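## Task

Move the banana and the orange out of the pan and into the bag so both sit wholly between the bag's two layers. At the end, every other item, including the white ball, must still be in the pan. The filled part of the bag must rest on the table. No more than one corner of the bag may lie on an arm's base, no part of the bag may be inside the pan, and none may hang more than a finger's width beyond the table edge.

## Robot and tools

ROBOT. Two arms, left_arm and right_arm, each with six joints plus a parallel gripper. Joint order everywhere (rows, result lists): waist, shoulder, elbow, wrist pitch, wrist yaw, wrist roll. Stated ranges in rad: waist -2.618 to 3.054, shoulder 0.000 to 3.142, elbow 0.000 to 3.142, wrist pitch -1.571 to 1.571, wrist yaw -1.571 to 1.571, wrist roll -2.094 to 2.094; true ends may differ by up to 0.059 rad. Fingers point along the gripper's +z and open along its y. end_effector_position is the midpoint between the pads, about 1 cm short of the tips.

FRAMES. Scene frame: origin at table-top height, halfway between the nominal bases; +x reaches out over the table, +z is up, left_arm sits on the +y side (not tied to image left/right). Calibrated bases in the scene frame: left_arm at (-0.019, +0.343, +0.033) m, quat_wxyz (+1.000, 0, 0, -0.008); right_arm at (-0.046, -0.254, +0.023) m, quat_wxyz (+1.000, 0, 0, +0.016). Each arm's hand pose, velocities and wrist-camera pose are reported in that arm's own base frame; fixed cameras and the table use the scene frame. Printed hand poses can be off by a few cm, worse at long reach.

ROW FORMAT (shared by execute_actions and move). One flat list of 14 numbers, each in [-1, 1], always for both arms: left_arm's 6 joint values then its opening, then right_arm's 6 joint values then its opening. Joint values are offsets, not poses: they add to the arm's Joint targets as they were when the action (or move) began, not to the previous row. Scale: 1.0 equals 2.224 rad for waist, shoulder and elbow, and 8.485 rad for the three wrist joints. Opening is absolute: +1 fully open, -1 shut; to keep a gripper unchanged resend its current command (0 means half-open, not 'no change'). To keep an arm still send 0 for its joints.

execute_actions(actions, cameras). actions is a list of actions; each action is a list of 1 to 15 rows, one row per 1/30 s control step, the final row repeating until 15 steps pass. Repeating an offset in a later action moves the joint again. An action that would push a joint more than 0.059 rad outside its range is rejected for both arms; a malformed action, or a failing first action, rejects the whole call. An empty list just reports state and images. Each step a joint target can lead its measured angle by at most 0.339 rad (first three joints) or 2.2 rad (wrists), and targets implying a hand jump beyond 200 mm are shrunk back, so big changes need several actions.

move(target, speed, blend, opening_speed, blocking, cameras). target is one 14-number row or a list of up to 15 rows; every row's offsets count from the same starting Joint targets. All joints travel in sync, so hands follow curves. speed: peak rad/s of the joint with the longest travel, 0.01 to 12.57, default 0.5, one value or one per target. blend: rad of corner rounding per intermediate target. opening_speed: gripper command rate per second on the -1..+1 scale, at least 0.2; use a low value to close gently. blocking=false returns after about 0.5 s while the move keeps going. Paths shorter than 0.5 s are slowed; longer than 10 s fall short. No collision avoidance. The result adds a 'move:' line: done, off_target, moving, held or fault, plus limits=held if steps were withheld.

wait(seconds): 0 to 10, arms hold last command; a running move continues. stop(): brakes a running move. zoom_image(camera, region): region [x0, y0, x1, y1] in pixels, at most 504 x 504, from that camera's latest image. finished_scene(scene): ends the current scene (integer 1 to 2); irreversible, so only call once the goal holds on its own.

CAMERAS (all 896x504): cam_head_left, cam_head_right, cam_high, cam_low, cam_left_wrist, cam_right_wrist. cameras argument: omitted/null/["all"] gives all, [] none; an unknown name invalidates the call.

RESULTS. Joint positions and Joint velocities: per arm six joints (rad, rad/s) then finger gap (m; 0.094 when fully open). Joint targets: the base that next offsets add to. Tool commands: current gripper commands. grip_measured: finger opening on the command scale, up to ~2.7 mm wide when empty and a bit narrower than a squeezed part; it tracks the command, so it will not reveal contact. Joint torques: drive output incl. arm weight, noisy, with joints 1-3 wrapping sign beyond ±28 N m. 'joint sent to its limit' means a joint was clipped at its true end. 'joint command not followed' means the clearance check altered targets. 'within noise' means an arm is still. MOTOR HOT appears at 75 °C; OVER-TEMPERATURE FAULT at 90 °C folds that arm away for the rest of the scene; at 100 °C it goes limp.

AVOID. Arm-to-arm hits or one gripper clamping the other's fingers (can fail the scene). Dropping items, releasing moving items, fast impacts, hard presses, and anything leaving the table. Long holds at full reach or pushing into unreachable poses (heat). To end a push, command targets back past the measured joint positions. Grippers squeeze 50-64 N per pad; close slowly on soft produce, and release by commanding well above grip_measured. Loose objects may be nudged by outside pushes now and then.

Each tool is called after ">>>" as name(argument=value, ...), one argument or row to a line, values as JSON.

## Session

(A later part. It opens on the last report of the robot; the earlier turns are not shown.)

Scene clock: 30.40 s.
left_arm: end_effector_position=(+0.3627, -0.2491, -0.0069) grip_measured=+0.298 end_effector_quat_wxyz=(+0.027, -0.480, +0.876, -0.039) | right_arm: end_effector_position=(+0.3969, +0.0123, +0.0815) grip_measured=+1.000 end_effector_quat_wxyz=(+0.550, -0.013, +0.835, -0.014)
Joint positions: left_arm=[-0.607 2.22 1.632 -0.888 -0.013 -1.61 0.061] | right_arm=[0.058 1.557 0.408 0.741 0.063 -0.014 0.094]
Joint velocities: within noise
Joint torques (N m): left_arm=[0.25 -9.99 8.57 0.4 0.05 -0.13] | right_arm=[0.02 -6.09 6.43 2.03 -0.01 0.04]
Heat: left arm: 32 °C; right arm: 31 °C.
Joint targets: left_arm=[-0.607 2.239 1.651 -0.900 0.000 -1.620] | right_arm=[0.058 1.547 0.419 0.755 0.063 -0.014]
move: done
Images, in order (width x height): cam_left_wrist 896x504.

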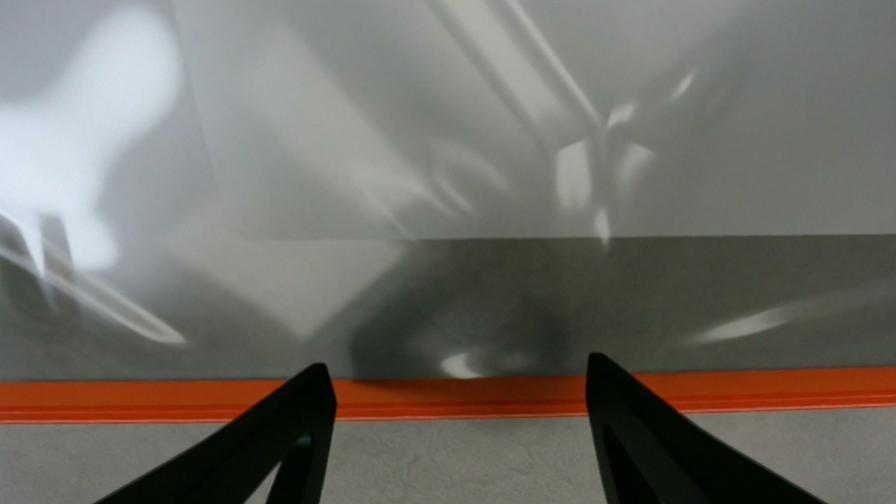

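>>> move(
  target=[0,0.016,-0.045,0.0165,0,0,0.3,0,0,0,0,0,0,1],
  speed=0.1,
  cameras=["cam_left_wrist"],
)

>>> move(
  target=[0,0,0,0,0,0,-1,0,0,0,0,0,0,1],
  opening_speed=0.8,
  cameras=["cam_left_wrist"],
)

Scene clock: 32.47 s.
left_arm: end_effector_position=(+0.3644, -0.2503, -0.0148) grip_measured=+0.299 end_effector_quat_wxyz=(+0.032, -0.480, +0.875, -0.050) | right_arm: end_effector_position=(+0.3969, +0.0123, +0.0815) grip_measured=+1.000 end_effector_quat_wxyz=(+0.550, -0.013, +0.835, -0.014)
Joint positions: left_arm=[-0.607 2.218 1.593 -0.827 -0.013 -1.61 0.061] | right_arm=[0.058 1.557 0.408 0.741 0.063 -0.014 0.094]
Joint velocities: within noise
Joint torques (N m): left_arm=[0.18 -6.98 2.58 1.35 0.05 -0.11] | right_arm=[0.05 -6.09 6.43 2.03 -0.01 0.04]
Heat: left arm: 32 °C; right arm: 31 °C.
Joint targets: left_arm=[-0.607 2.275 1.550 -0.760 0.000 -1.620] | right_arm=[0.058 1.547 0.419 0.755 0.063 -0.014]
move: off_target (left_arm); left_arm: the wrist pitch is farthest, 0.067 rad from its target
Images, in order (width x height): cam_left_wrist 896x504.

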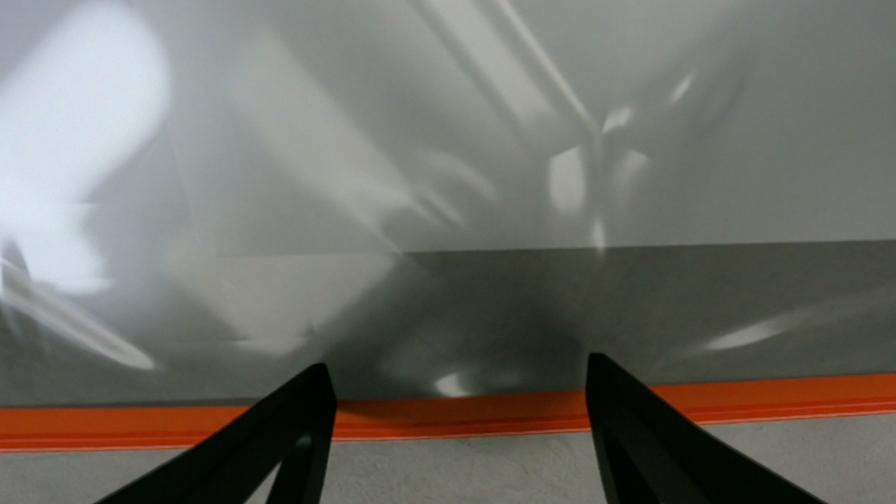

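Scene clock: 34.30 s.
left_arm: end_effector_position=(+0.3517, -0.2415, -0.0177) grip_measured=-0.985 end_effector_quat_wxyz=(+0.019, -0.481, +0.876, -0.023) | right_arm: end_effector_position=(+0.3969, +0.0123, +0.0815) grip_measured=+1.000 end_effector_quat_wxyz=(+0.550, -0.013, +0.835, -0.014)
Joint positions: left_arm=[-0.607 2.217 1.584 -0.879 -0.013 -1.61 0.001] | right_arm=[0.058 1.557 0.408 0.741 0.063 -0.014 0.094]
Joint velocities: within noise
Joint torques (N m): left_arm=[0.18 -6.78 3.25 1.8 0.05 -0.12] | right_arm=[0.02 -6.08 6.42 2.02 -0.01 0.04]
Heat: left arm: 32 °C; right arm: 31 °C.
Joint targets: left_arm=[-0.607 2.275 1.550 -0.760 0.000 -1.620] | right_arm=[0.058 1.547 0.419 0.755 0.063 -0.014]
move: off_target (left_arm); left_arm: the wrist pitch is farthest, 0.119 rad from its target
Images, in order (width x height): cam_left_wrist 896x504.

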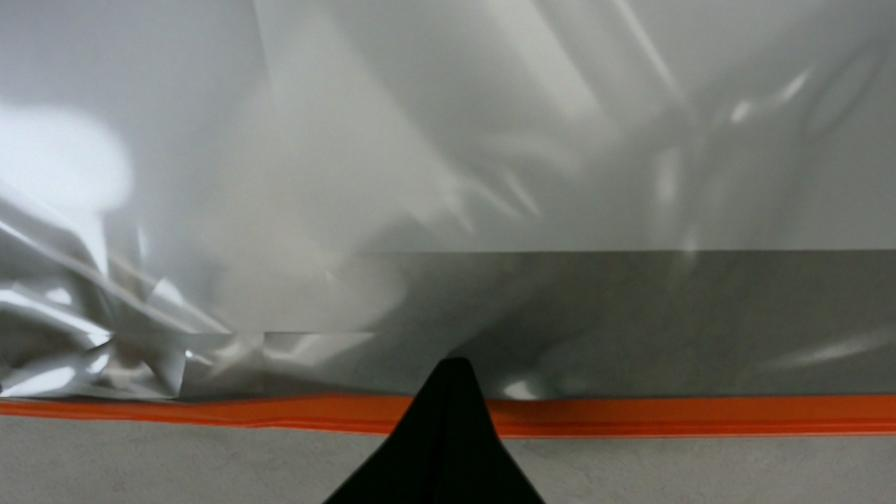

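>>> move(
  target=[
    [0,-0.0034,0.1039,-0.0405,0,0,-1,0,0,0,0,0,0,1],
    [-0.003,-0.0034,0.1039,-0.0405,0,0,-1,0,0,0,0,0,0,1],
  ],
  speed=0.3,
  cameras=[],
)

>>> move(
  target=[0,0,0,0,0,0,0.3,0,0,0,0,0,0,1],
)

Scene clock: 36.97 s.
left_arm: end_effector_position=(+0.3532, -0.2425, +0.0109) grip_measured=-0.985 end_effector_quat_wxyz=(+0.004, -0.481, +0.877, +0.007) | right_arm: end_effector_position=(+0.3969, +0.0123, +0.0815) grip_measured=+1.000 end_effector_quat_wxyz=(+0.550, -0.013, +0.835, -0.014)
Joint positions: left_arm=[-0.607 2.251 1.763 -1.091 -0.013 -1.61 0.001] | right_arm=[0.058 1.557 0.408 0.741 0.063 -0.014 0.094]
Joint velocities: within noise
Joint torques (N m): left_arm=[-0.36 -10.45 8.58 0.18 0.04 -0.12] | right_arm=[0.05 -6.09 6.42 2.02 -0.01 0.03]
Heat: left arm: 32 °C; right arm: 31 °C.
Joint targets: left_arm=[-0.614 2.267 1.782 -1.104 0.000 -1.620] | right_arm=[0.058 1.547 0.419 0.755 0.063 -0.014]
move: done
No camera images: "cameras" was empty.

Scene clock: 37.47 s.
left_arm: end_effector_position=(+0.3531, -0.2425, +0.0109) grip_measured=+0.298 end_effector_quat_wxyz=(+0.004, -0.481, +0.877, +0.007) | right_arm: end_effector_position=(+0.3969, +0.0123, +0.0815) grip_measured=+1.000 end_effector_quat_wxyz=(+0.550, -0.013, +0.835, -0.014)
Joint positions: left_arm=[-0.607 2.251 1.763 -1.092 -0.013 -1.61 0.061] | right_arm=[0.058 1.557 0.408 0.741 0.063 -0.014 0.094]
Joint velocities: within noise
Joint torques (N m): left_arm=[-0.34 -10.37 8.57 0.17 0.05 -0.13] | right_arm=[0.03 -6.06 6.42 2.02 -0.01 0.04]
Heat: left arm: 33 °C; right arm: 31 °C.
Joint targets: left_arm=[-0.614 2.267 1.782 -1.103 0.000 -1.620] | right_arm=[0.058 1.547 0.419 0.755 0.063 -0.014]
move: done

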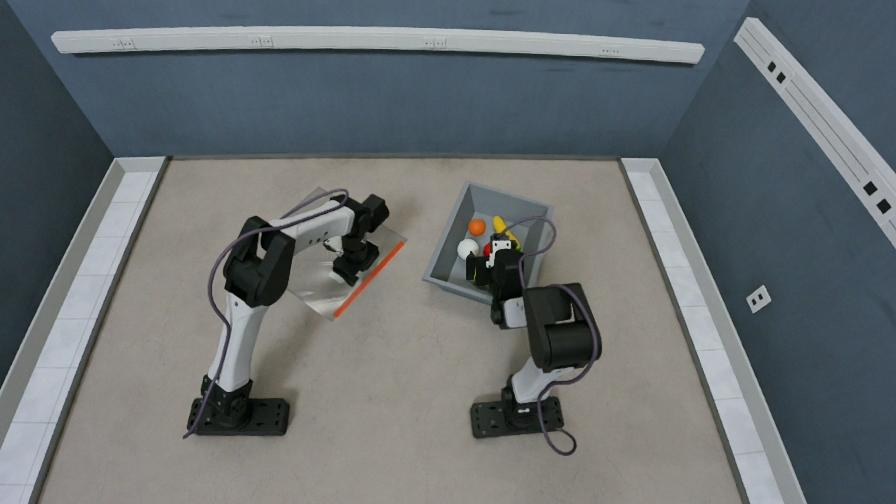

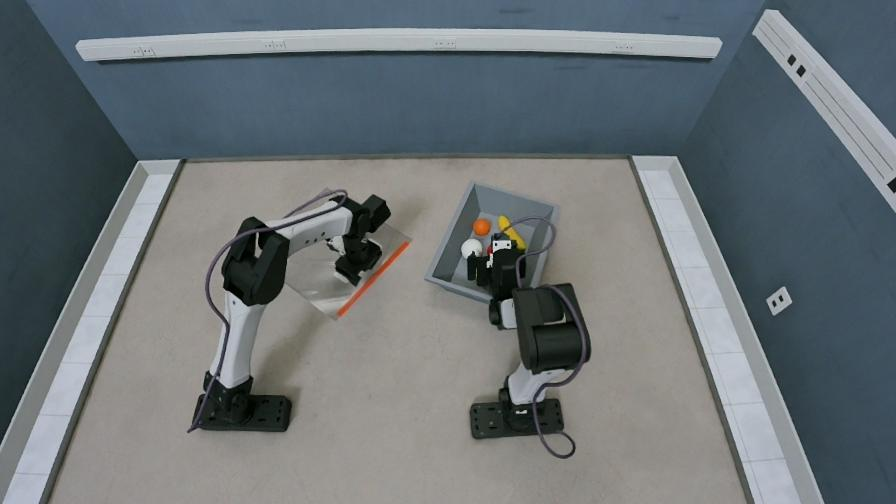

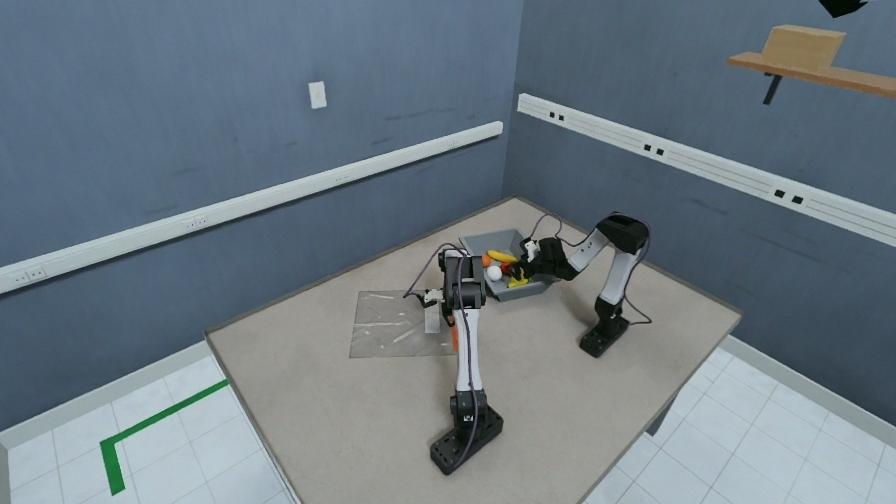

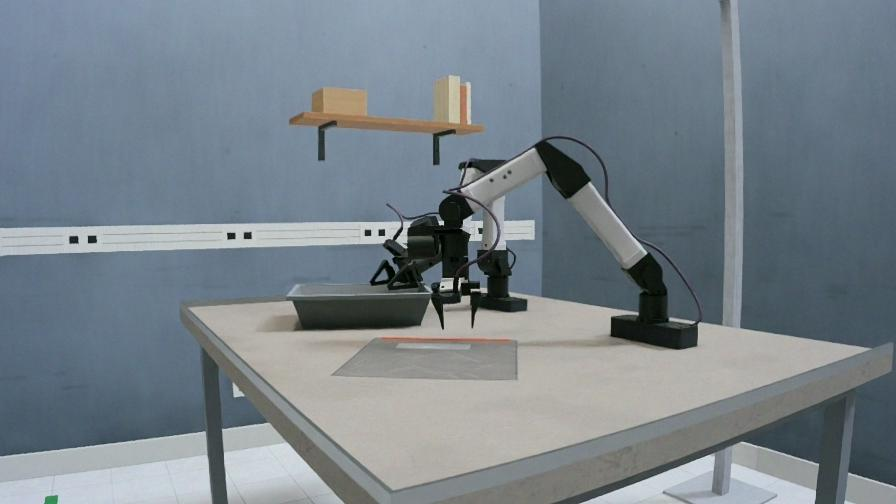

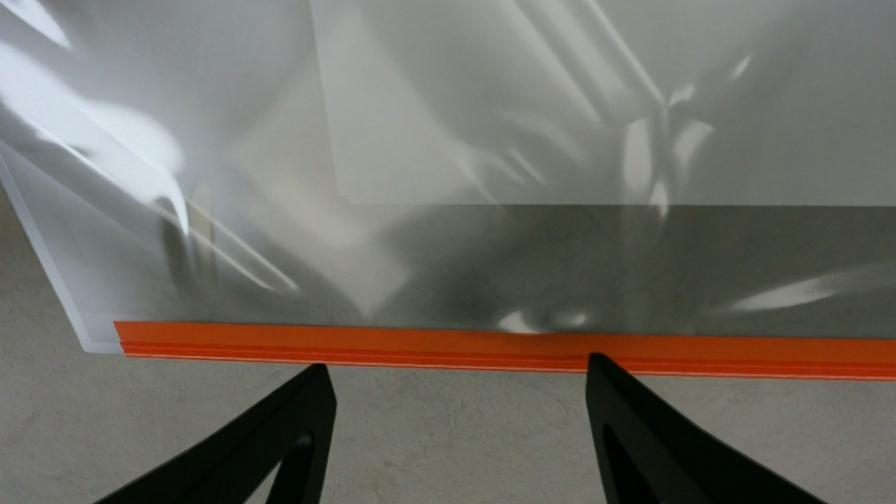

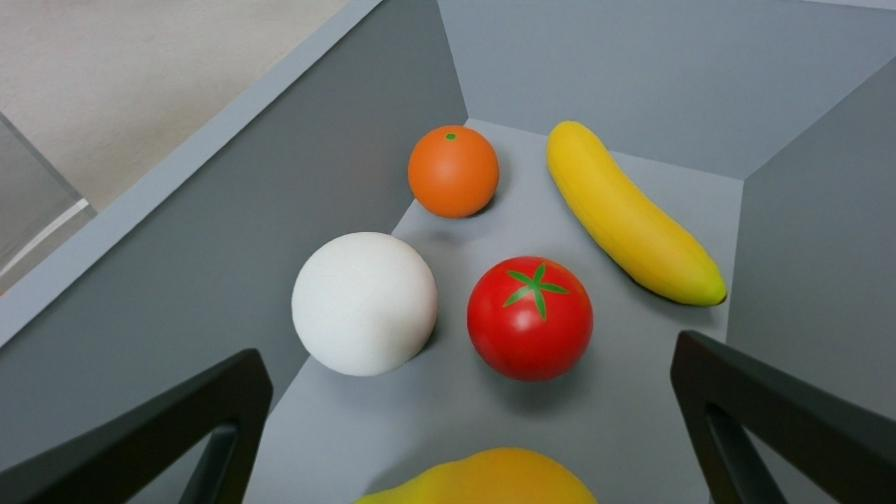

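>>> move(
  target=[
    [-0.0186,0,0,0,0,0,0.3,0,0,0,0,0,0,1],
    [-0.0186,0.005,-0.053,0.0145,0,0,0.3,0,0,0,0,0,0,1],
  ],
  speed=0.12,
  cameras=["cam_left_wrist"],
)

Scene clock: 39.73 s.
left_arm: end_effector_position=(+0.3373, -0.2558, -0.0139) grip_measured=+0.298 end_effector_quat_wxyz=(+0.005, -0.460, +0.888, +0.006) | right_arm: end_effector_position=(+0.3969, +0.0123, +0.0815) grip_measured=+1.000 end_effector_quat_wxyz=(+0.550, -0.013, +0.835, -0.014)
Joint positions: left_arm=[-0.654 2.259 1.673 -0.991 -0.013 -1.61 0.061] | right_arm=[0.058 1.557 0.408 0.741 0.063 -0.014 0.094]
Joint velocities: within noise
Joint torques (N m): left_arm=[0.08 -10.04 5.64 0.39 0.05 -0.13] | right_arm=[0.03 -6.09 6.42 2.02 -0.01 0.05]
Heat: left arm: 33 °C; right arm: 31 °C.
Joint targets: left_arm=[-0.655 2.278 1.664 -0.981 0.000 -1.620] | right_arm=[0.058 1.547 0.419 0.755 0.063 -0.014]
move: done
Images, in order (width x height): cam_left_wrist 896x504.

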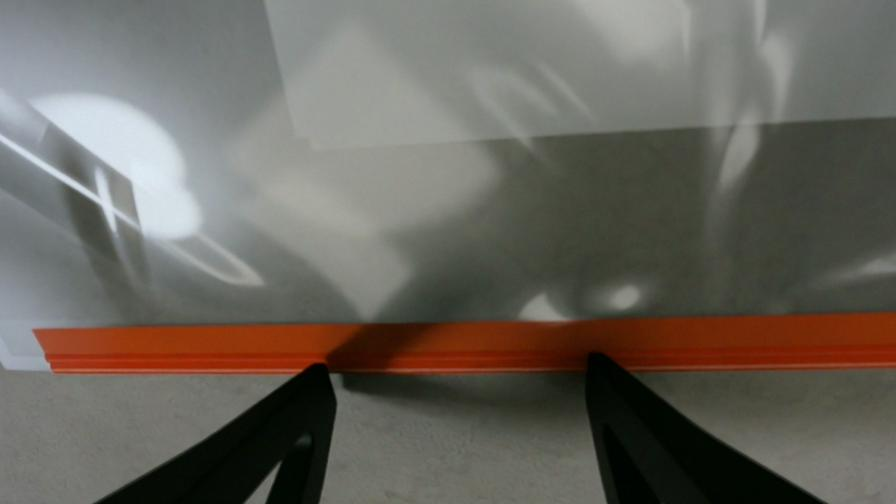

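>>> move(
  target=[
    [0,0.0679,0.1381,-0.0184,0,0,0.3,0,0,0,0,0,0,1],
    [0,0.0824,0.1146,-0.0084,0,0,0.3,0,0,0,0,0,0,1],
  ],
  speed=0.12,
  cameras=["cam_left_wrist"],
)

>>> move(
  target=[0,0,0,0,0,0,-1,0,0,0,0,0,0,1],
  opening_speed=0.8,
  cameras=["cam_left_wrist"],
)

Scene clock: 43.73 s.
left_arm: end_effector_position=(+0.3681, -0.2794, -0.0158) grip_measured=+0.298 end_effector_quat_wxyz=(+0.005, -0.460, +0.888, +0.005) | right_arm: end_effector_position=(+0.3969, +0.0123, +0.0815) grip_measured=+1.000 end_effector_quat_wxyz=(+0.550, -0.013, +0.835, -0.014)
Joint positions: left_arm=[-0.654 2.417 1.943 -1.101 -0.013 -1.61 0.061] | right_arm=[0.058 1.557 0.408 0.741 0.063 -0.014 0.094]
Joint velocities: within noise
Joint torques (N m): left_arm=[0.1 -9.31 4.34 0.86 0.04 -0.13] | right_arm=[0.03 -6.09 6.42 2.03 -0.01 0.04]
Heat: left arm: 34 °C; right arm: 32 °C.
Joint targets: left_arm=[-0.655 2.462 1.918 -1.052 0.000 -1.619] | right_arm=[0.058 1.547 0.419 0.755 0.063 -0.014]
move: off_target (left_arm); left_arm: the wrist pitch is farthest, 0.049 rad from its target
Images, in order (width x height): cam_left_wrist 896x504.

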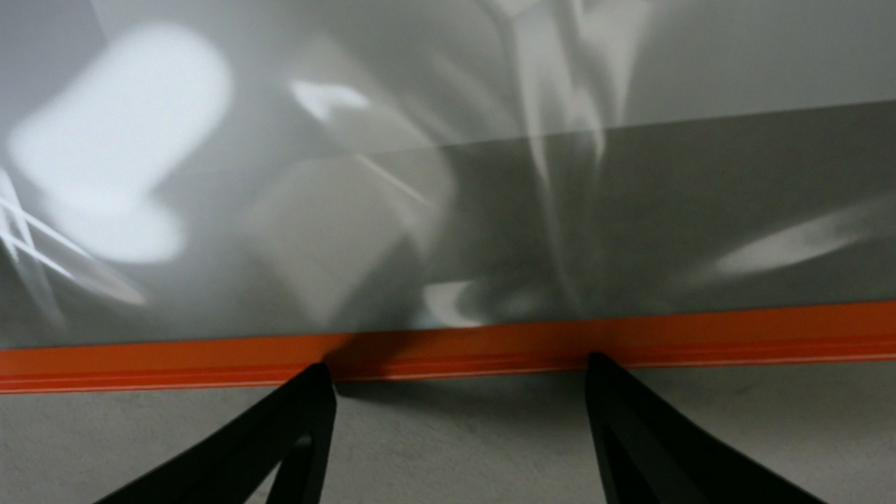

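Scene clock: 45.57 s.
left_arm: end_effector_position=(+0.3745, -0.2843, -0.0157) grip_measured=-0.985 end_effector_quat_wxyz=(+0.012, -0.460, +0.888, -0.010) | right_arm: end_effector_position=(+0.3969, +0.0123, +0.0815) grip_measured=+1.000 end_effector_quat_wxyz=(+0.550, -0.013, +0.835, -0.014)
Joint positions: left_arm=[-0.654 2.417 1.943 -1.068 -0.013 -1.61 0.001] | right_arm=[0.058 1.557 0.408 0.741 0.063 -0.014 0.094]
Joint velocities: within noise
Joint torques (N m): left_arm=[0.12 -9.36 4.4 0.57 0.05 -0.13] | right_arm=[0.03 -6.08 6.43 2.03 -0.01 0.04]
Heat: left arm: 33 °C; right arm: 32 °C.
Joint targets: left_arm=[-0.655 2.462 1.918 -1.052 0.000 -1.619] | right_arm=[0.058 1.547 0.419 0.755 0.063 -0.014]
move: off_target (left_arm); left_arm: the shoulder is farthest, 0.045 rad from its target
Images, in order (width x height): cam_left_wrist 896x504.

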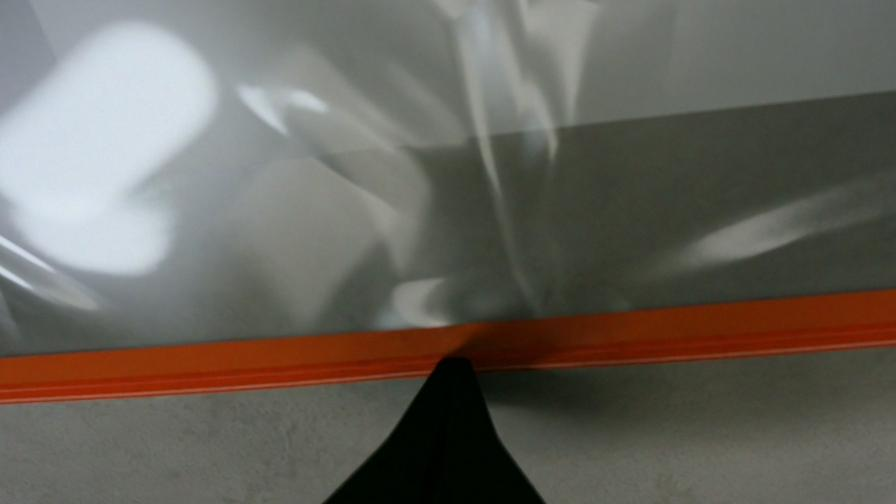

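>>> move(
  target=[0,0,0,0,0,0,0.3,0,0,0,0,0,0,1],
  cameras=[],
)

>>> move(
  target=[0,0.0135,-0.027,0.0095,0,0,0.3,0,0,0,0,0,0,1],
  speed=0.12,
  cameras=["cam_left_wrist"],
)

>>> move(
  target=[0,0,0,0,0,0,-1,0,0,0,0,0,0,1],
  opening_speed=0.8,
  cameras=["cam_left_wrist"],
)

Scene clock: 46.37 s.
left_arm: end_effector_position=(+0.3822, -0.2902, -0.0152) grip_measured=+0.298 end_effector_quat_wxyz=(+0.020, -0.460, +0.887, -0.028) | right_arm: end_effector_position=(+0.3969, +0.0123, +0.0815) grip_measured=+1.000 end_effector_quat_wxyz=(+0.550, -0.013, +0.835, -0.014)
Joint positions: left_arm=[-0.654 2.417 1.943 -1.029 -0.013 -1.61 0.061] | right_arm=[0.058 1.557 0.408 0.741 0.063 -0.014 0.094]
Joint velocities: within noise
Joint torques (N m): left_arm=[0.13 -9.46 4.49 0.23 0.05 -0.12] | right_arm=[0.03 -6.08 6.43 2.03 -0.01 0.04]
Heat: left arm: 33 °C; right arm: 32 °C.
Joint targets: left_arm=[-0.655 2.462 1.918 -1.052 0.000 -1.619] | right_arm=[0.058 1.547 0.419 0.755 0.063 -0.014]
move: off_target (left_arm); left_arm: the shoulder is farthest, 0.045 rad from its target
No camera images: "cameras" was empty.

Scene clock: 47.33 s.
left_arm: end_effector_position=(+0.3822, -0.2901, -0.0165) grip_measured=+0.298 end_effector_quat_wxyz=(+0.023, -0.460, +0.887, -0.034) | right_arm: end_effector_position=(+0.3969, +0.0123, +0.0815) grip_measured=+1.000 end_effector_quat_wxyz=(+0.550, -0.013, +0.835, -0.014)
Joint positions: left_arm=[-0.654 2.405 1.916 -1.001 -0.013 -1.61 0.061] | right_arm=[0.058 1.557 0.408 0.741 0.063 -0.014 0.094]
Joint velocities: within noise
Joint torques (N m): left_arm=[0.1 -6.11 1.4 0.87 0.04 -0.12] | right_arm=[0.03 -6.09 6.43 2.02 -0.01 0.05]
Heat: left arm: 33 °C; right arm: 32 °C.
Joint targets: left_arm=[-0.655 2.492 1.858 -0.971 0.000 -1.619] | right_arm=[0.058 1.547 0.419 0.755 0.063 -0.014]
move: off_target (left_arm); left_arm: the shoulder is farthest, 0.087 rad from its target
Images, in order (width x height): cam_left_wrist 896x504.

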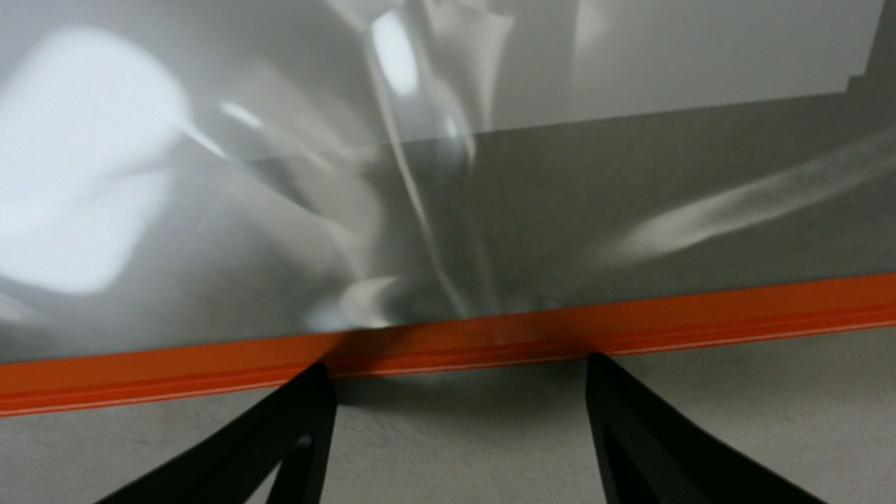

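Scene clock: 49.17 s.
left_arm: end_effector_position=(+0.3746, -0.2844, -0.0181) grip_measured=-0.985 end_effector_quat_wxyz=(+0.015, -0.460, +0.888, -0.017) | right_arm: end_effector_position=(+0.3969, +0.0123, +0.0815) grip_measured=+1.000 end_effector_quat_wxyz=(+0.550, -0.013, +0.835, -0.014)
Joint positions: left_arm=[-0.654 2.403 1.908 -1.031 -0.013 -1.61 0.001] | right_arm=[0.058 1.557 0.408 0.741 0.063 -0.014 0.094]
Joint velocities: within noise
Joint torques (N m): left_arm=[0.14 -5.91 2 1.11 0.04 -0.12] | right_arm=[0.02 -6.06 6.42 2.02 -0.01 0.04]
Heat: left arm: 33 °C; right arm: 32 °C.
Joint targets: left_arm=[-0.655 2.491 1.859 -0.971 0.000 -1.619] | right_arm=[0.058 1.547 0.419 0.755 0.063 -0.014]
move: off_target (left_arm); left_arm: the shoulder is farthest, 0.089 rad from its target
Images, in order (width x height): cam_left_wrist 896x504.

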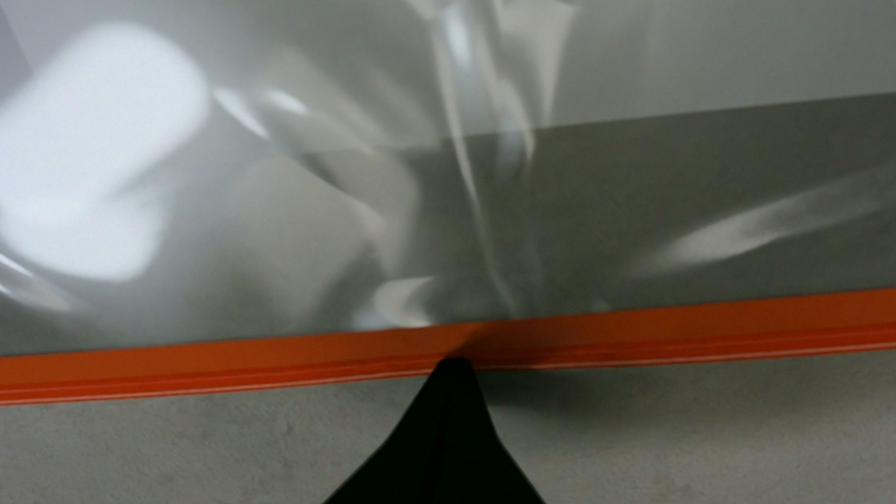

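>>> move(
  target=[0,-0.022,0.035,-0.0195,0,0,0,0,0,0,0,0,0,1],
  speed=0.2,
  cameras=["cam_left_wrist"],
)

Scene clock: 65.57 s.
left_arm: end_effector_position=(+0.3656, -0.2774, -0.0150) grip_measured=-0.001 end_effector_quat_wxyz=(+0.004, -0.460, +0.888, +0.006) | right_arm: end_effector_position=(+0.3969, +0.0123, +0.0815) grip_measured=+1.000 end_effector_quat_wxyz=(+0.550, -0.013, +0.835, -0.014)
Joint positions: left_arm=[-0.654 2.406 1.926 -1.099 -0.013 -1.61 0.047] | right_arm=[0.058 1.557 0.408 0.741 0.063 -0.014 0.094]
Joint velocities: within noise
Joint torques (N m): left_arm=[0.14 -9.83 7.69 -0.11 0.04 -0.12] | right_arm=[0.03 -6.06 6.45 2.03 -0.01 0.04]
Heat: left arm: 33 °C; right arm: 33 °C.
Joint targets: left_arm=[-0.655 2.443 1.936 -1.137 0.000 -1.620] | right_arm=[0.058 1.547 0.419 0.755 0.063 -0.014]
move: off_target (left_arm); left_arm: the wrist pitch is farthest, 0.038 rad from its target
Images, in order (width x height): cam_left_wrist 896x504.

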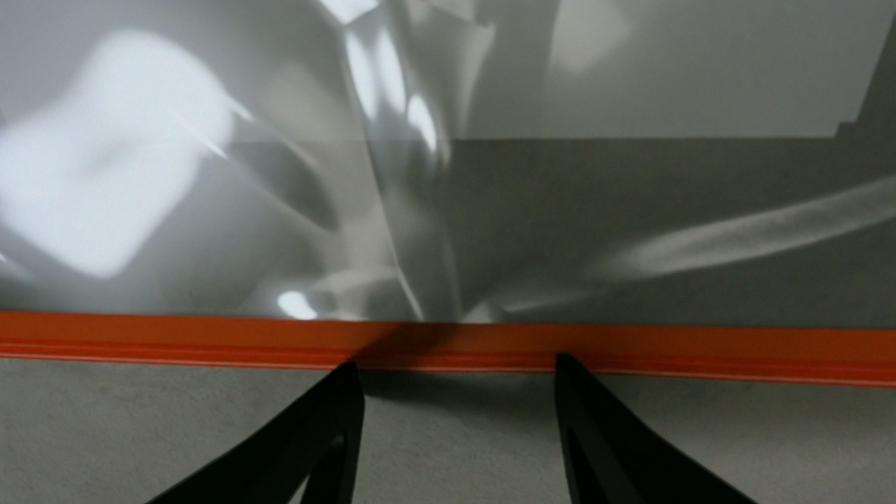

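>>> move(
  target=[0,0.0045,-0.0135,0.0015,0,0,0,0,0,0,0,0,0,1],
  speed=0.1,
  cameras=["cam_left_wrist"],
)

>>> move(
  target=[0,0,0,0,0,0,-1,0,0,0,0,0,0,1],
  opening_speed=0.8,
  cameras=["cam_left_wrist"],
)

Scene clock: 66.57 s.
left_arm: end_effector_position=(+0.3655, -0.2774, -0.0152) grip_measured=-0.001 end_effector_quat_wxyz=(+0.004, -0.460, +0.888, +0.006) | right_arm: end_effector_position=(+0.3969, +0.0123, +0.0815) grip_measured=+1.000 end_effector_quat_wxyz=(+0.550, -0.013, +0.835, -0.014)
Joint positions: left_arm=[-0.654 2.406 1.926 -1.099 -0.013 -1.61 0.047] | right_arm=[0.058 1.557 0.408 0.741 0.063 -0.014 0.094]
Joint velocities: within noise
Joint torques (N m): left_arm=[0.12 -9.1 4.75 0.04 0.04 -0.12] | right_arm=[0.03 -6.08 6.42 2.02 -0.01 0.04]
Heat: left arm: 33 °C; right arm: 33 °C.
Joint targets: left_arm=[-0.655 2.453 1.906 -1.124 0.000 -1.620] | right_arm=[0.058 1.547 0.419 0.755 0.063 -0.014]
move: off_target (left_arm); left_arm: the shoulder is farthest, 0.047 rad from its target
Images, in order (width x height): cam_left_wrist 896x504.

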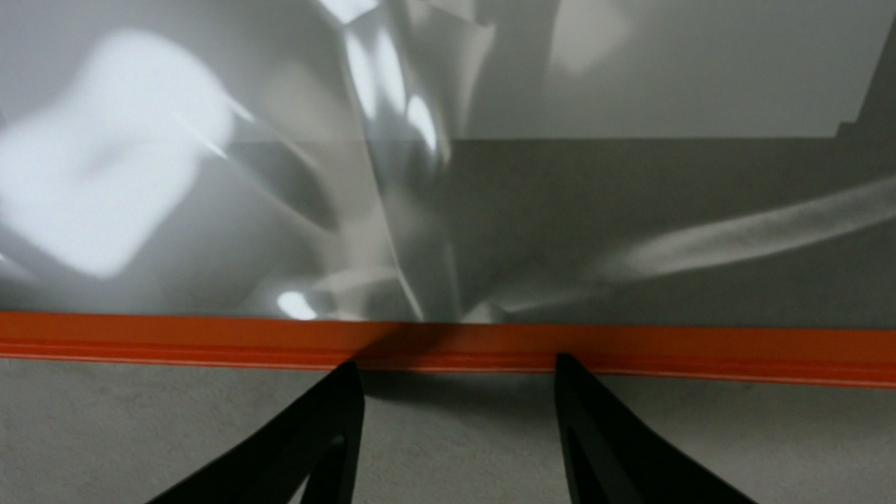

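Scene clock: 68.03 s.
left_arm: end_effector_position=(+0.3661, -0.2778, -0.0159) grip_measured=-0.985 end_effector_quat_wxyz=(+0.005, -0.460, +0.888, +0.005) | right_arm: end_effector_position=(+0.3969, +0.0123, +0.0815) grip_measured=+1.000 end_effector_quat_wxyz=(+0.550, -0.013, +0.835, -0.014)
Joint positions: left_arm=[-0.654 2.408 1.926 -1.095 -0.013 -1.61 0.001] | right_arm=[0.058 1.557 0.408 0.741 0.063 -0.014 0.094]
Joint velocities: within noise
Joint torques (N m): left_arm=[0.13 -9.22 4.75 0 0.04 -0.13] | right_arm=[0.03 -6.09 6.42 2.02 -0.01 0.04]
Heat: left arm: 33 °C; right arm: 33 °C.
Joint targets: left_arm=[-0.655 2.453 1.906 -1.124 0.000 -1.620] | right_arm=[0.058 1.547 0.419 0.755 0.063 -0.014]
move: off_target (left_arm); left_arm: the shoulder is farthest, 0.045 rad from its target
Images, in order (width x height): cam_left_wrist 896x504.

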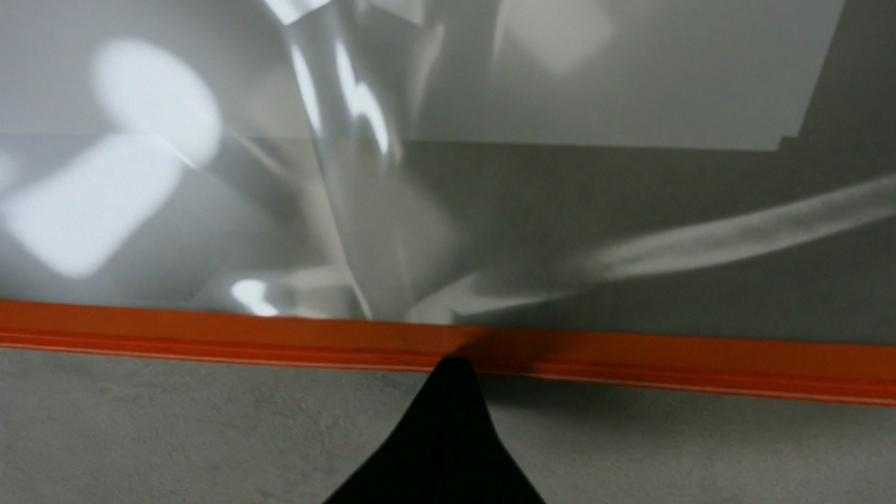

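>>> move(
  target=[
    [0,-0.01,0.02,-0.0065,0,0,-1,0,0,0,0,0,0,1],
    [0,-0.022,0.0,-0.004,0,0,-1,0,0,0,0,0,0,1],
  ],
  speed=0.15,
  cameras=[],
)

>>> move(
  target=[0,0,0,0,0,0,0.1,0,0,0,0,0,0,1],
  cameras=["cam_left_wrist"],
)

Scene clock: 69.93 s.
left_arm: end_effector_position=(+0.3541, -0.2686, -0.0158) grip_measured=-0.985 end_effector_quat_wxyz=(-0.008, -0.460, +0.887, +0.033) | right_arm: end_effector_position=(+0.3969, +0.0123, +0.0815) grip_measured=+1.000 end_effector_quat_wxyz=(+0.550, -0.013, +0.835, -0.014)
Joint positions: left_arm=[-0.654 2.408 1.925 -1.155 -0.013 -1.61 0.001] | right_arm=[0.058 1.557 0.408 0.741 0.063 -0.014 0.094]
Joint velocities: within noise
Joint torques (N m): left_arm=[0.1 -12.89 4.83 0.13 0.05 -0.13] | right_arm=[0.02 -6.08 6.41 2.02 -0.01 0.04]
Heat: left arm: 33 °C; right arm: 33 °C.
Joint targets: left_arm=[-0.655 2.404 1.906 -1.158 0.000 -1.620] | right_arm=[0.058 1.547 0.419 0.755 0.063 -0.014]
move: done
No camera images: "cameras" was empty.

Scene clock: 70.43 s.
left_arm: end_effector_position=(+0.3473, -0.2634, -0.0136) grip_measured=+0.098 end_effector_quat_wxyz=(-0.015, -0.459, +0.887, +0.048) | right_arm: end_effector_position=(+0.3969, +0.0123, +0.0815) grip_measured=+1.000 end_effector_quat_wxyz=(+0.550, -0.013, +0.835, -0.014)
Joint positions: left_arm=[-0.654 2.405 1.925 -1.191 -0.013 -1.611 0.052] | right_arm=[0.058 1.557 0.408 0.741 0.063 -0.014 0.094]
Joint velocities: within noise
Joint torques (N m): left_arm=[0.12 -12.56 4.72 0.46 0.04 -0.13] | right_arm=[0.02 -6.09 6.43 2.02 -0.01 0.04]
Heat: left arm: 33 °C; right arm: 33 °C.
Joint targets: left_arm=[-0.655 2.404 1.906 -1.158 0.000 -1.620] | right_arm=[0.058 1.547 0.419 0.755 0.063 -0.014]
move: done
Images, in order (width x height): cam_left_wrist 896x504.

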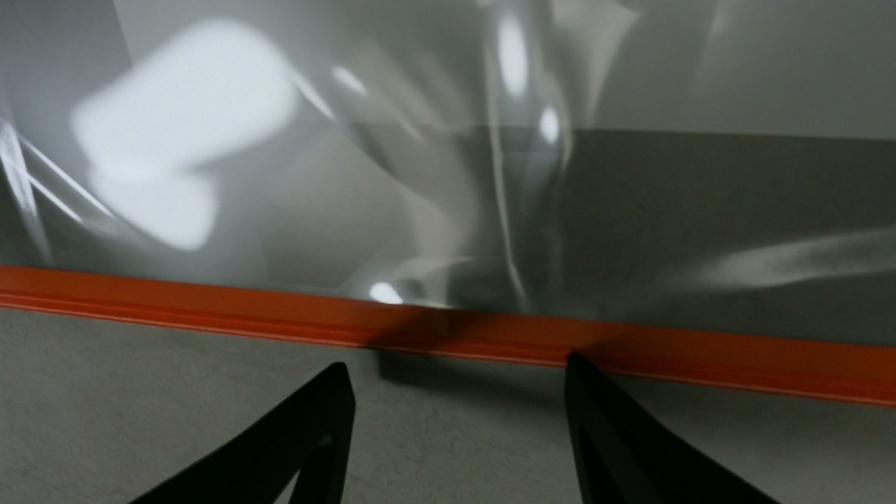

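>>> move(
  target=[0,0,0.018,0.0092,0,0,0.1,0,0,0,0,0,0,1],
  speed=0.15,
  cameras=["cam_left_wrist"],
)

Scene clock: 71.97 s.
left_arm: end_effector_position=(+0.3678, -0.2792, -0.0138) grip_measured=+0.099 end_effector_quat_wxyz=(+0.007, -0.460, +0.888, +0.001) | right_arm: end_effector_position=(+0.3969, +0.0123, +0.0815) grip_measured=+1.000 end_effector_quat_wxyz=(+0.550, -0.013, +0.835, -0.014)
Joint positions: left_arm=[-0.654 2.405 1.929 -1.091 -0.013 -1.611 0.052] | right_arm=[0.058 1.557 0.408 0.741 0.063 -0.014 0.094]
Joint velocities: within noise
Joint torques (N m): left_arm=[0.14 -12.77 8.46 0.45 0.05 -0.12] | right_arm=[0.02 -6.09 6.43 2.02 -0.01 0.04]
Heat: left arm: 34 °C; right arm: 33 °C.
Joint targets: left_arm=[-0.655 2.404 1.946 -1.080 0.000 -1.620] | right_arm=[0.058 1.547 0.419 0.755 0.063 -0.014]
move: done
Images, in order (width x height): cam_left_wrist 896x504.

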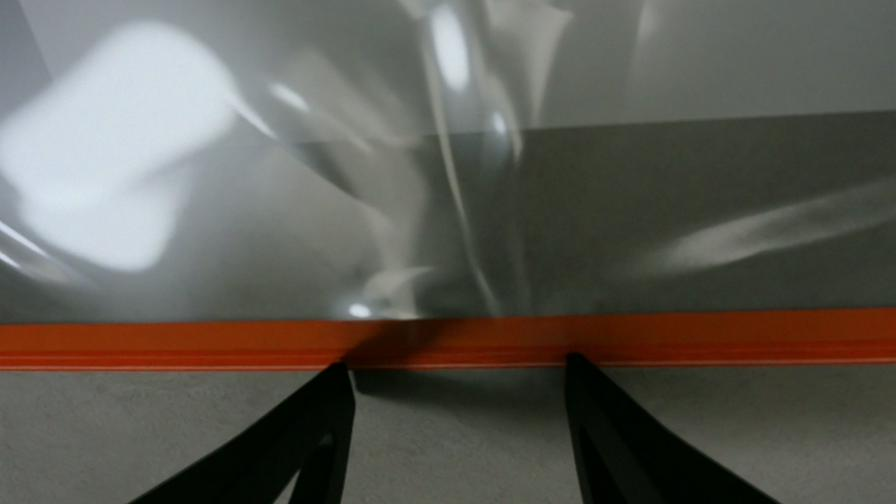

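>>> move(
  target=[0,0.018,-0.027,0.0024,0,0,0.1,0,0,0,0,0,0,1],
  speed=0.1,
  cameras=["cam_left_wrist"],
)

Scene clock: 73.00 s.
left_arm: end_effector_position=(+0.3689, -0.2800, -0.0165) grip_measured=+0.099 end_effector_quat_wxyz=(+0.009, -0.460, +0.888, -0.003) | right_arm: end_effector_position=(+0.3969, +0.0123, +0.0815) grip_measured=+1.000 end_effector_quat_wxyz=(+0.550, -0.013, +0.835, -0.014)
Joint positions: left_arm=[-0.654 2.405 1.918 -1.072 -0.013 -1.611 0.052] | right_arm=[0.058 1.557 0.408 0.741 0.063 -0.014 0.094]
Joint velocities: within noise
Joint torques (N m): left_arm=[0.16 -9.65 3.69 0.49 0.04 -0.12] | right_arm=[0.03 -6.08 6.42 2.02 -0.01 0.04]
Heat: left arm: 34 °C; right arm: 33 °C.
Joint targets: left_arm=[-0.655 2.444 1.886 -1.060 0.000 -1.620] | right_arm=[0.058 1.547 0.419 0.755 0.063 -0.014]
move: off_target (left_arm); left_arm: the shoulder is farthest, 0.040 rad from its target
Images, in order (width x height): cam_left_wrist 896x504.

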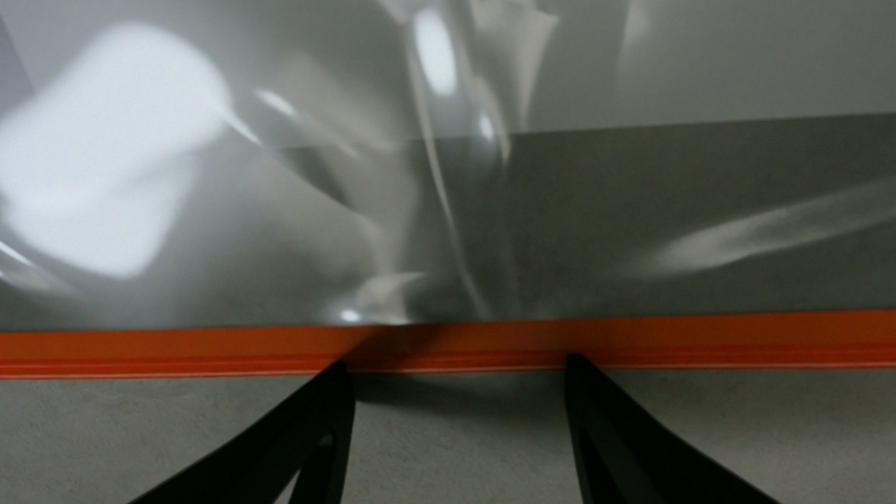

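>>> move(
  target=[0,0.018,-0.027,0,0,0,0.1,0,0,0,0,0,0,1],
  speed=0.1,
  cameras=[],
)

>>> move(
  target=[0,0,0,0,0,0,-1,0,0,0,0,0,0,1],
  opening_speed=0.6,
  cameras=["cam_left_wrist"],
)

Scene clock: 74.20 s.
left_arm: end_effector_position=(+0.3678, -0.2791, -0.0187) grip_measured=+0.099 end_effector_quat_wxyz=(+0.010, -0.460, +0.888, -0.006) | right_arm: end_effector_position=(+0.3969, +0.0123, +0.0815) grip_measured=+1.000 end_effector_quat_wxyz=(+0.550, -0.013, +0.835, -0.014)
Joint positions: left_arm=[-0.654 2.393 1.889 -1.047 -0.013 -1.611 0.052] | right_arm=[0.058 1.557 0.408 0.741 0.063 -0.014 0.094]
Joint velocities: within noise
Joint torques (N m): left_arm=[0.12 -5.57 0.68 0.25 0.04 -0.12] | right_arm=[0.03 -6.08 6.42 2.03 -0.01 0.05]
Heat: left arm: 34 °C; right arm: 34 °C.
Joint targets: left_arm=[-0.655 2.484 1.826 -1.059 0.000 -1.620] | right_arm=[0.058 1.547 0.419 0.755 0.063 -0.014]
move: off_target (left_arm); left_arm: the shoulder is farthest, 0.091 rad from its target
No camera images: "cameras" was empty.

Scene clock: 76.23 s.
left_arm: end_effector_position=(+0.3667, -0.2784, -0.0187) grip_measured=-0.985 end_effector_quat_wxyz=(+0.009, -0.460, +0.888, -0.004) | right_arm: end_effector_position=(+0.3969, +0.0123, +0.0815) grip_measured=+1.000 end_effector_quat_wxyz=(+0.550, -0.013, +0.835, -0.014)
Joint positions: left_arm=[-0.654 2.392 1.886 -1.05 -0.013 -1.611 0.001] | right_arm=[0.058 1.557 0.408 0.741 0.063 -0.014 0.094]
Joint velocities: within noise
Joint torques (N m): left_arm=[0.12 -5.45 0.91 0.26 0.04 -0.11] | right_arm=[0.05 -6.06 6.42 2.03 -0.01 0.04]
Heat: left arm: 34 °C; right arm: 34 °C.
Joint targets: left_arm=[-0.655 2.484 1.826 -1.059 -0.001 -1.620] | right_arm=[0.058 1.547 0.419 0.755 0.063 -0.014]
move: off_target (left_arm); left_arm: the shoulder is farthest, 0.092 rad from its target
Images, in order (width x height): cam_left_wrist 896x504.

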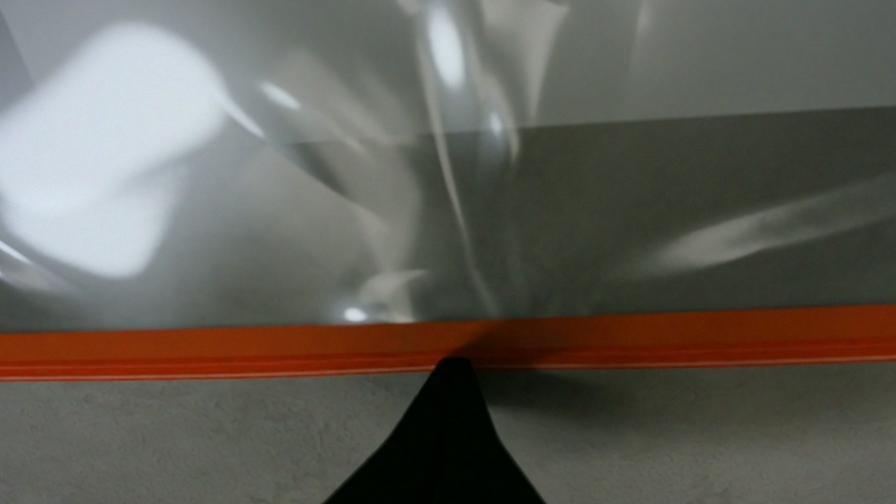

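>>> execute_actions(
  actions=[],
  cameras=["cam_head_left","cam_left_wrist"],
)

Scene clock: 77.63 s.
left_arm: end_effector_position=(+0.3666, -0.2784, -0.0187) grip_measured=-0.985 end_effector_quat_wxyz=(+0.009, -0.460, +0.888, -0.004) | right_arm: end_effector_position=(+0.3969, +0.0123, +0.0815) grip_measured=+1.000 end_effector_quat_wxyz=(+0.550, -0.013, +0.835, -0.014)
Joint positions: left_arm=[-0.654 2.392 1.886 -1.05 -0.012 -1.611 0.001] | right_arm=[0.058 1.557 0.408 0.741 0.063 -0.014 0.094]
Joint velocities: within noise
Joint torques (N m): left_arm=[0.1 -5.49 0.92 0.26 0.04 -0.12] | right_arm=[0.01 -6.09 6.42 2.03 -0.01 0.04]
Heat: left arm: 34 °C; right arm: 34 °C.
Joint targets: left_arm=[-0.655 2.484 1.826 -1.059 0.000 -1.620] | right_arm=[0.058 1.547 0.419 0.755 0.063 -0.014]
Tool commands: left_gripper/opening=-1.0 right_gripper/opening=+1.0
Images, in order (width x height): cam_head_left 896x504, cam_left_wrist 896x504.

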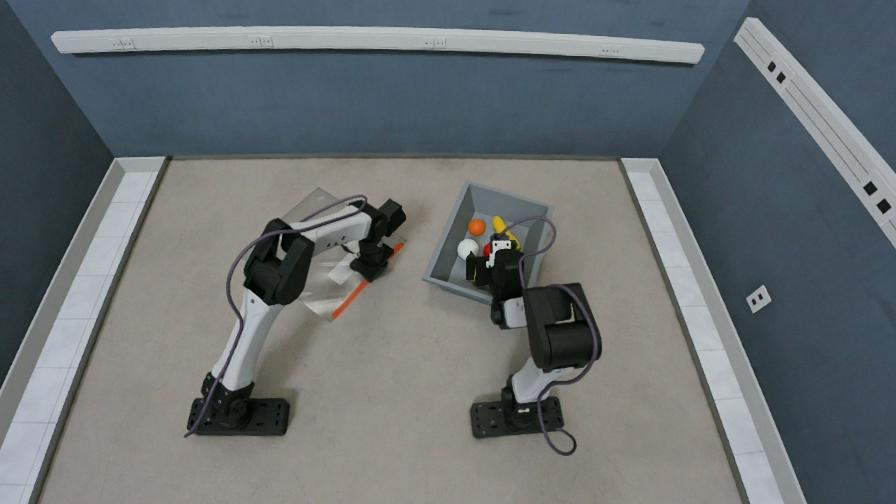

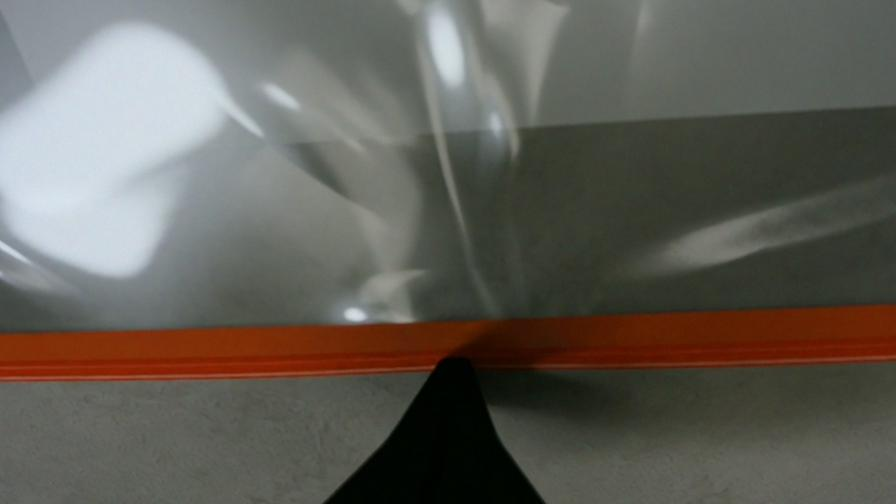

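>>> move(
  target=[0,-0.0545,0.1235,-0.0347,0,0,-1,0,0,0,0,0,0,1],
  speed=0.3,
  cameras=["cam_head_left","cam_left_wrist"],
)

Scene clock: 79.73 s.
left_arm: end_effector_position=(+0.3541, -0.2689, +0.0283) grip_measured=-0.985 end_effector_quat_wxyz=(-0.013, -0.460, +0.887, +0.042) | right_arm: end_effector_position=(+0.3969, +0.0123, +0.0815) grip_measured=+1.000 end_effector_quat_wxyz=(+0.550, -0.013, +0.835, -0.014)
Joint positions: left_arm=[-0.654 2.398 2.082 -1.342 -0.012 -1.611 0.001] | right_arm=[0.058 1.557 0.408 0.741 0.063 -0.014 0.094]
Joint velocities: within noise
Joint torques (N m): left_arm=[0.14 -15.38 8.57 -0.01 0.04 -0.13] | right_arm=[0.05 -6.08 6.45 2.03 -0.01 0.04]
Heat: left arm: 35 °C; right arm: 34 °C.
Joint targets: left_arm=[-0.655 2.363 2.101 -1.354 0.000 -1.620] | right_arm=[0.058 1.547 0.419 0.755 0.063 -0.014]
move: done
Images, in order (width x height): cam_head_left 896x504, cam_left_wrist 896x504.

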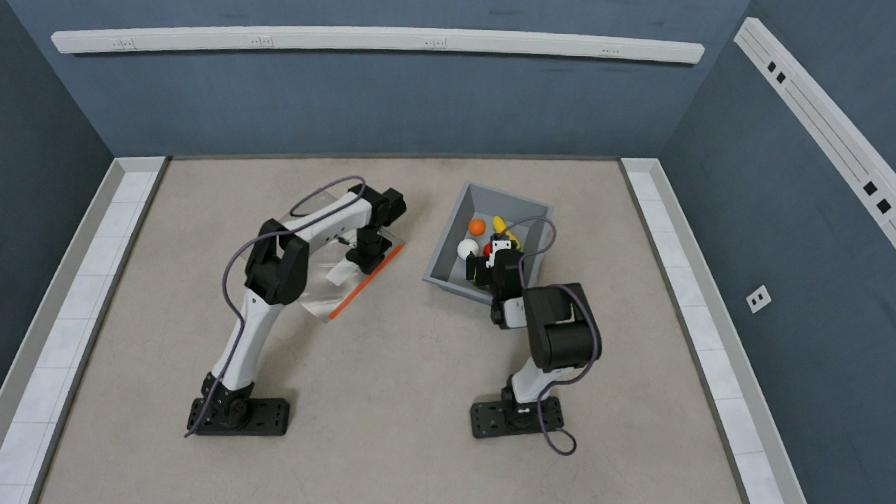

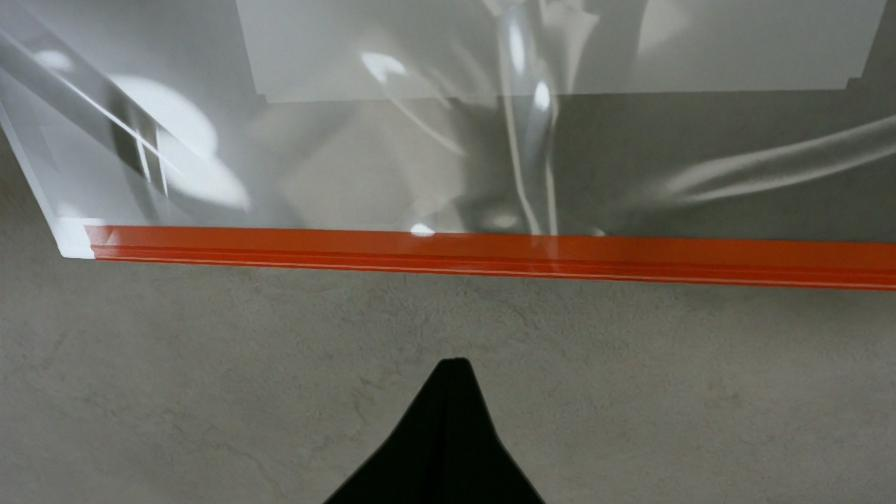

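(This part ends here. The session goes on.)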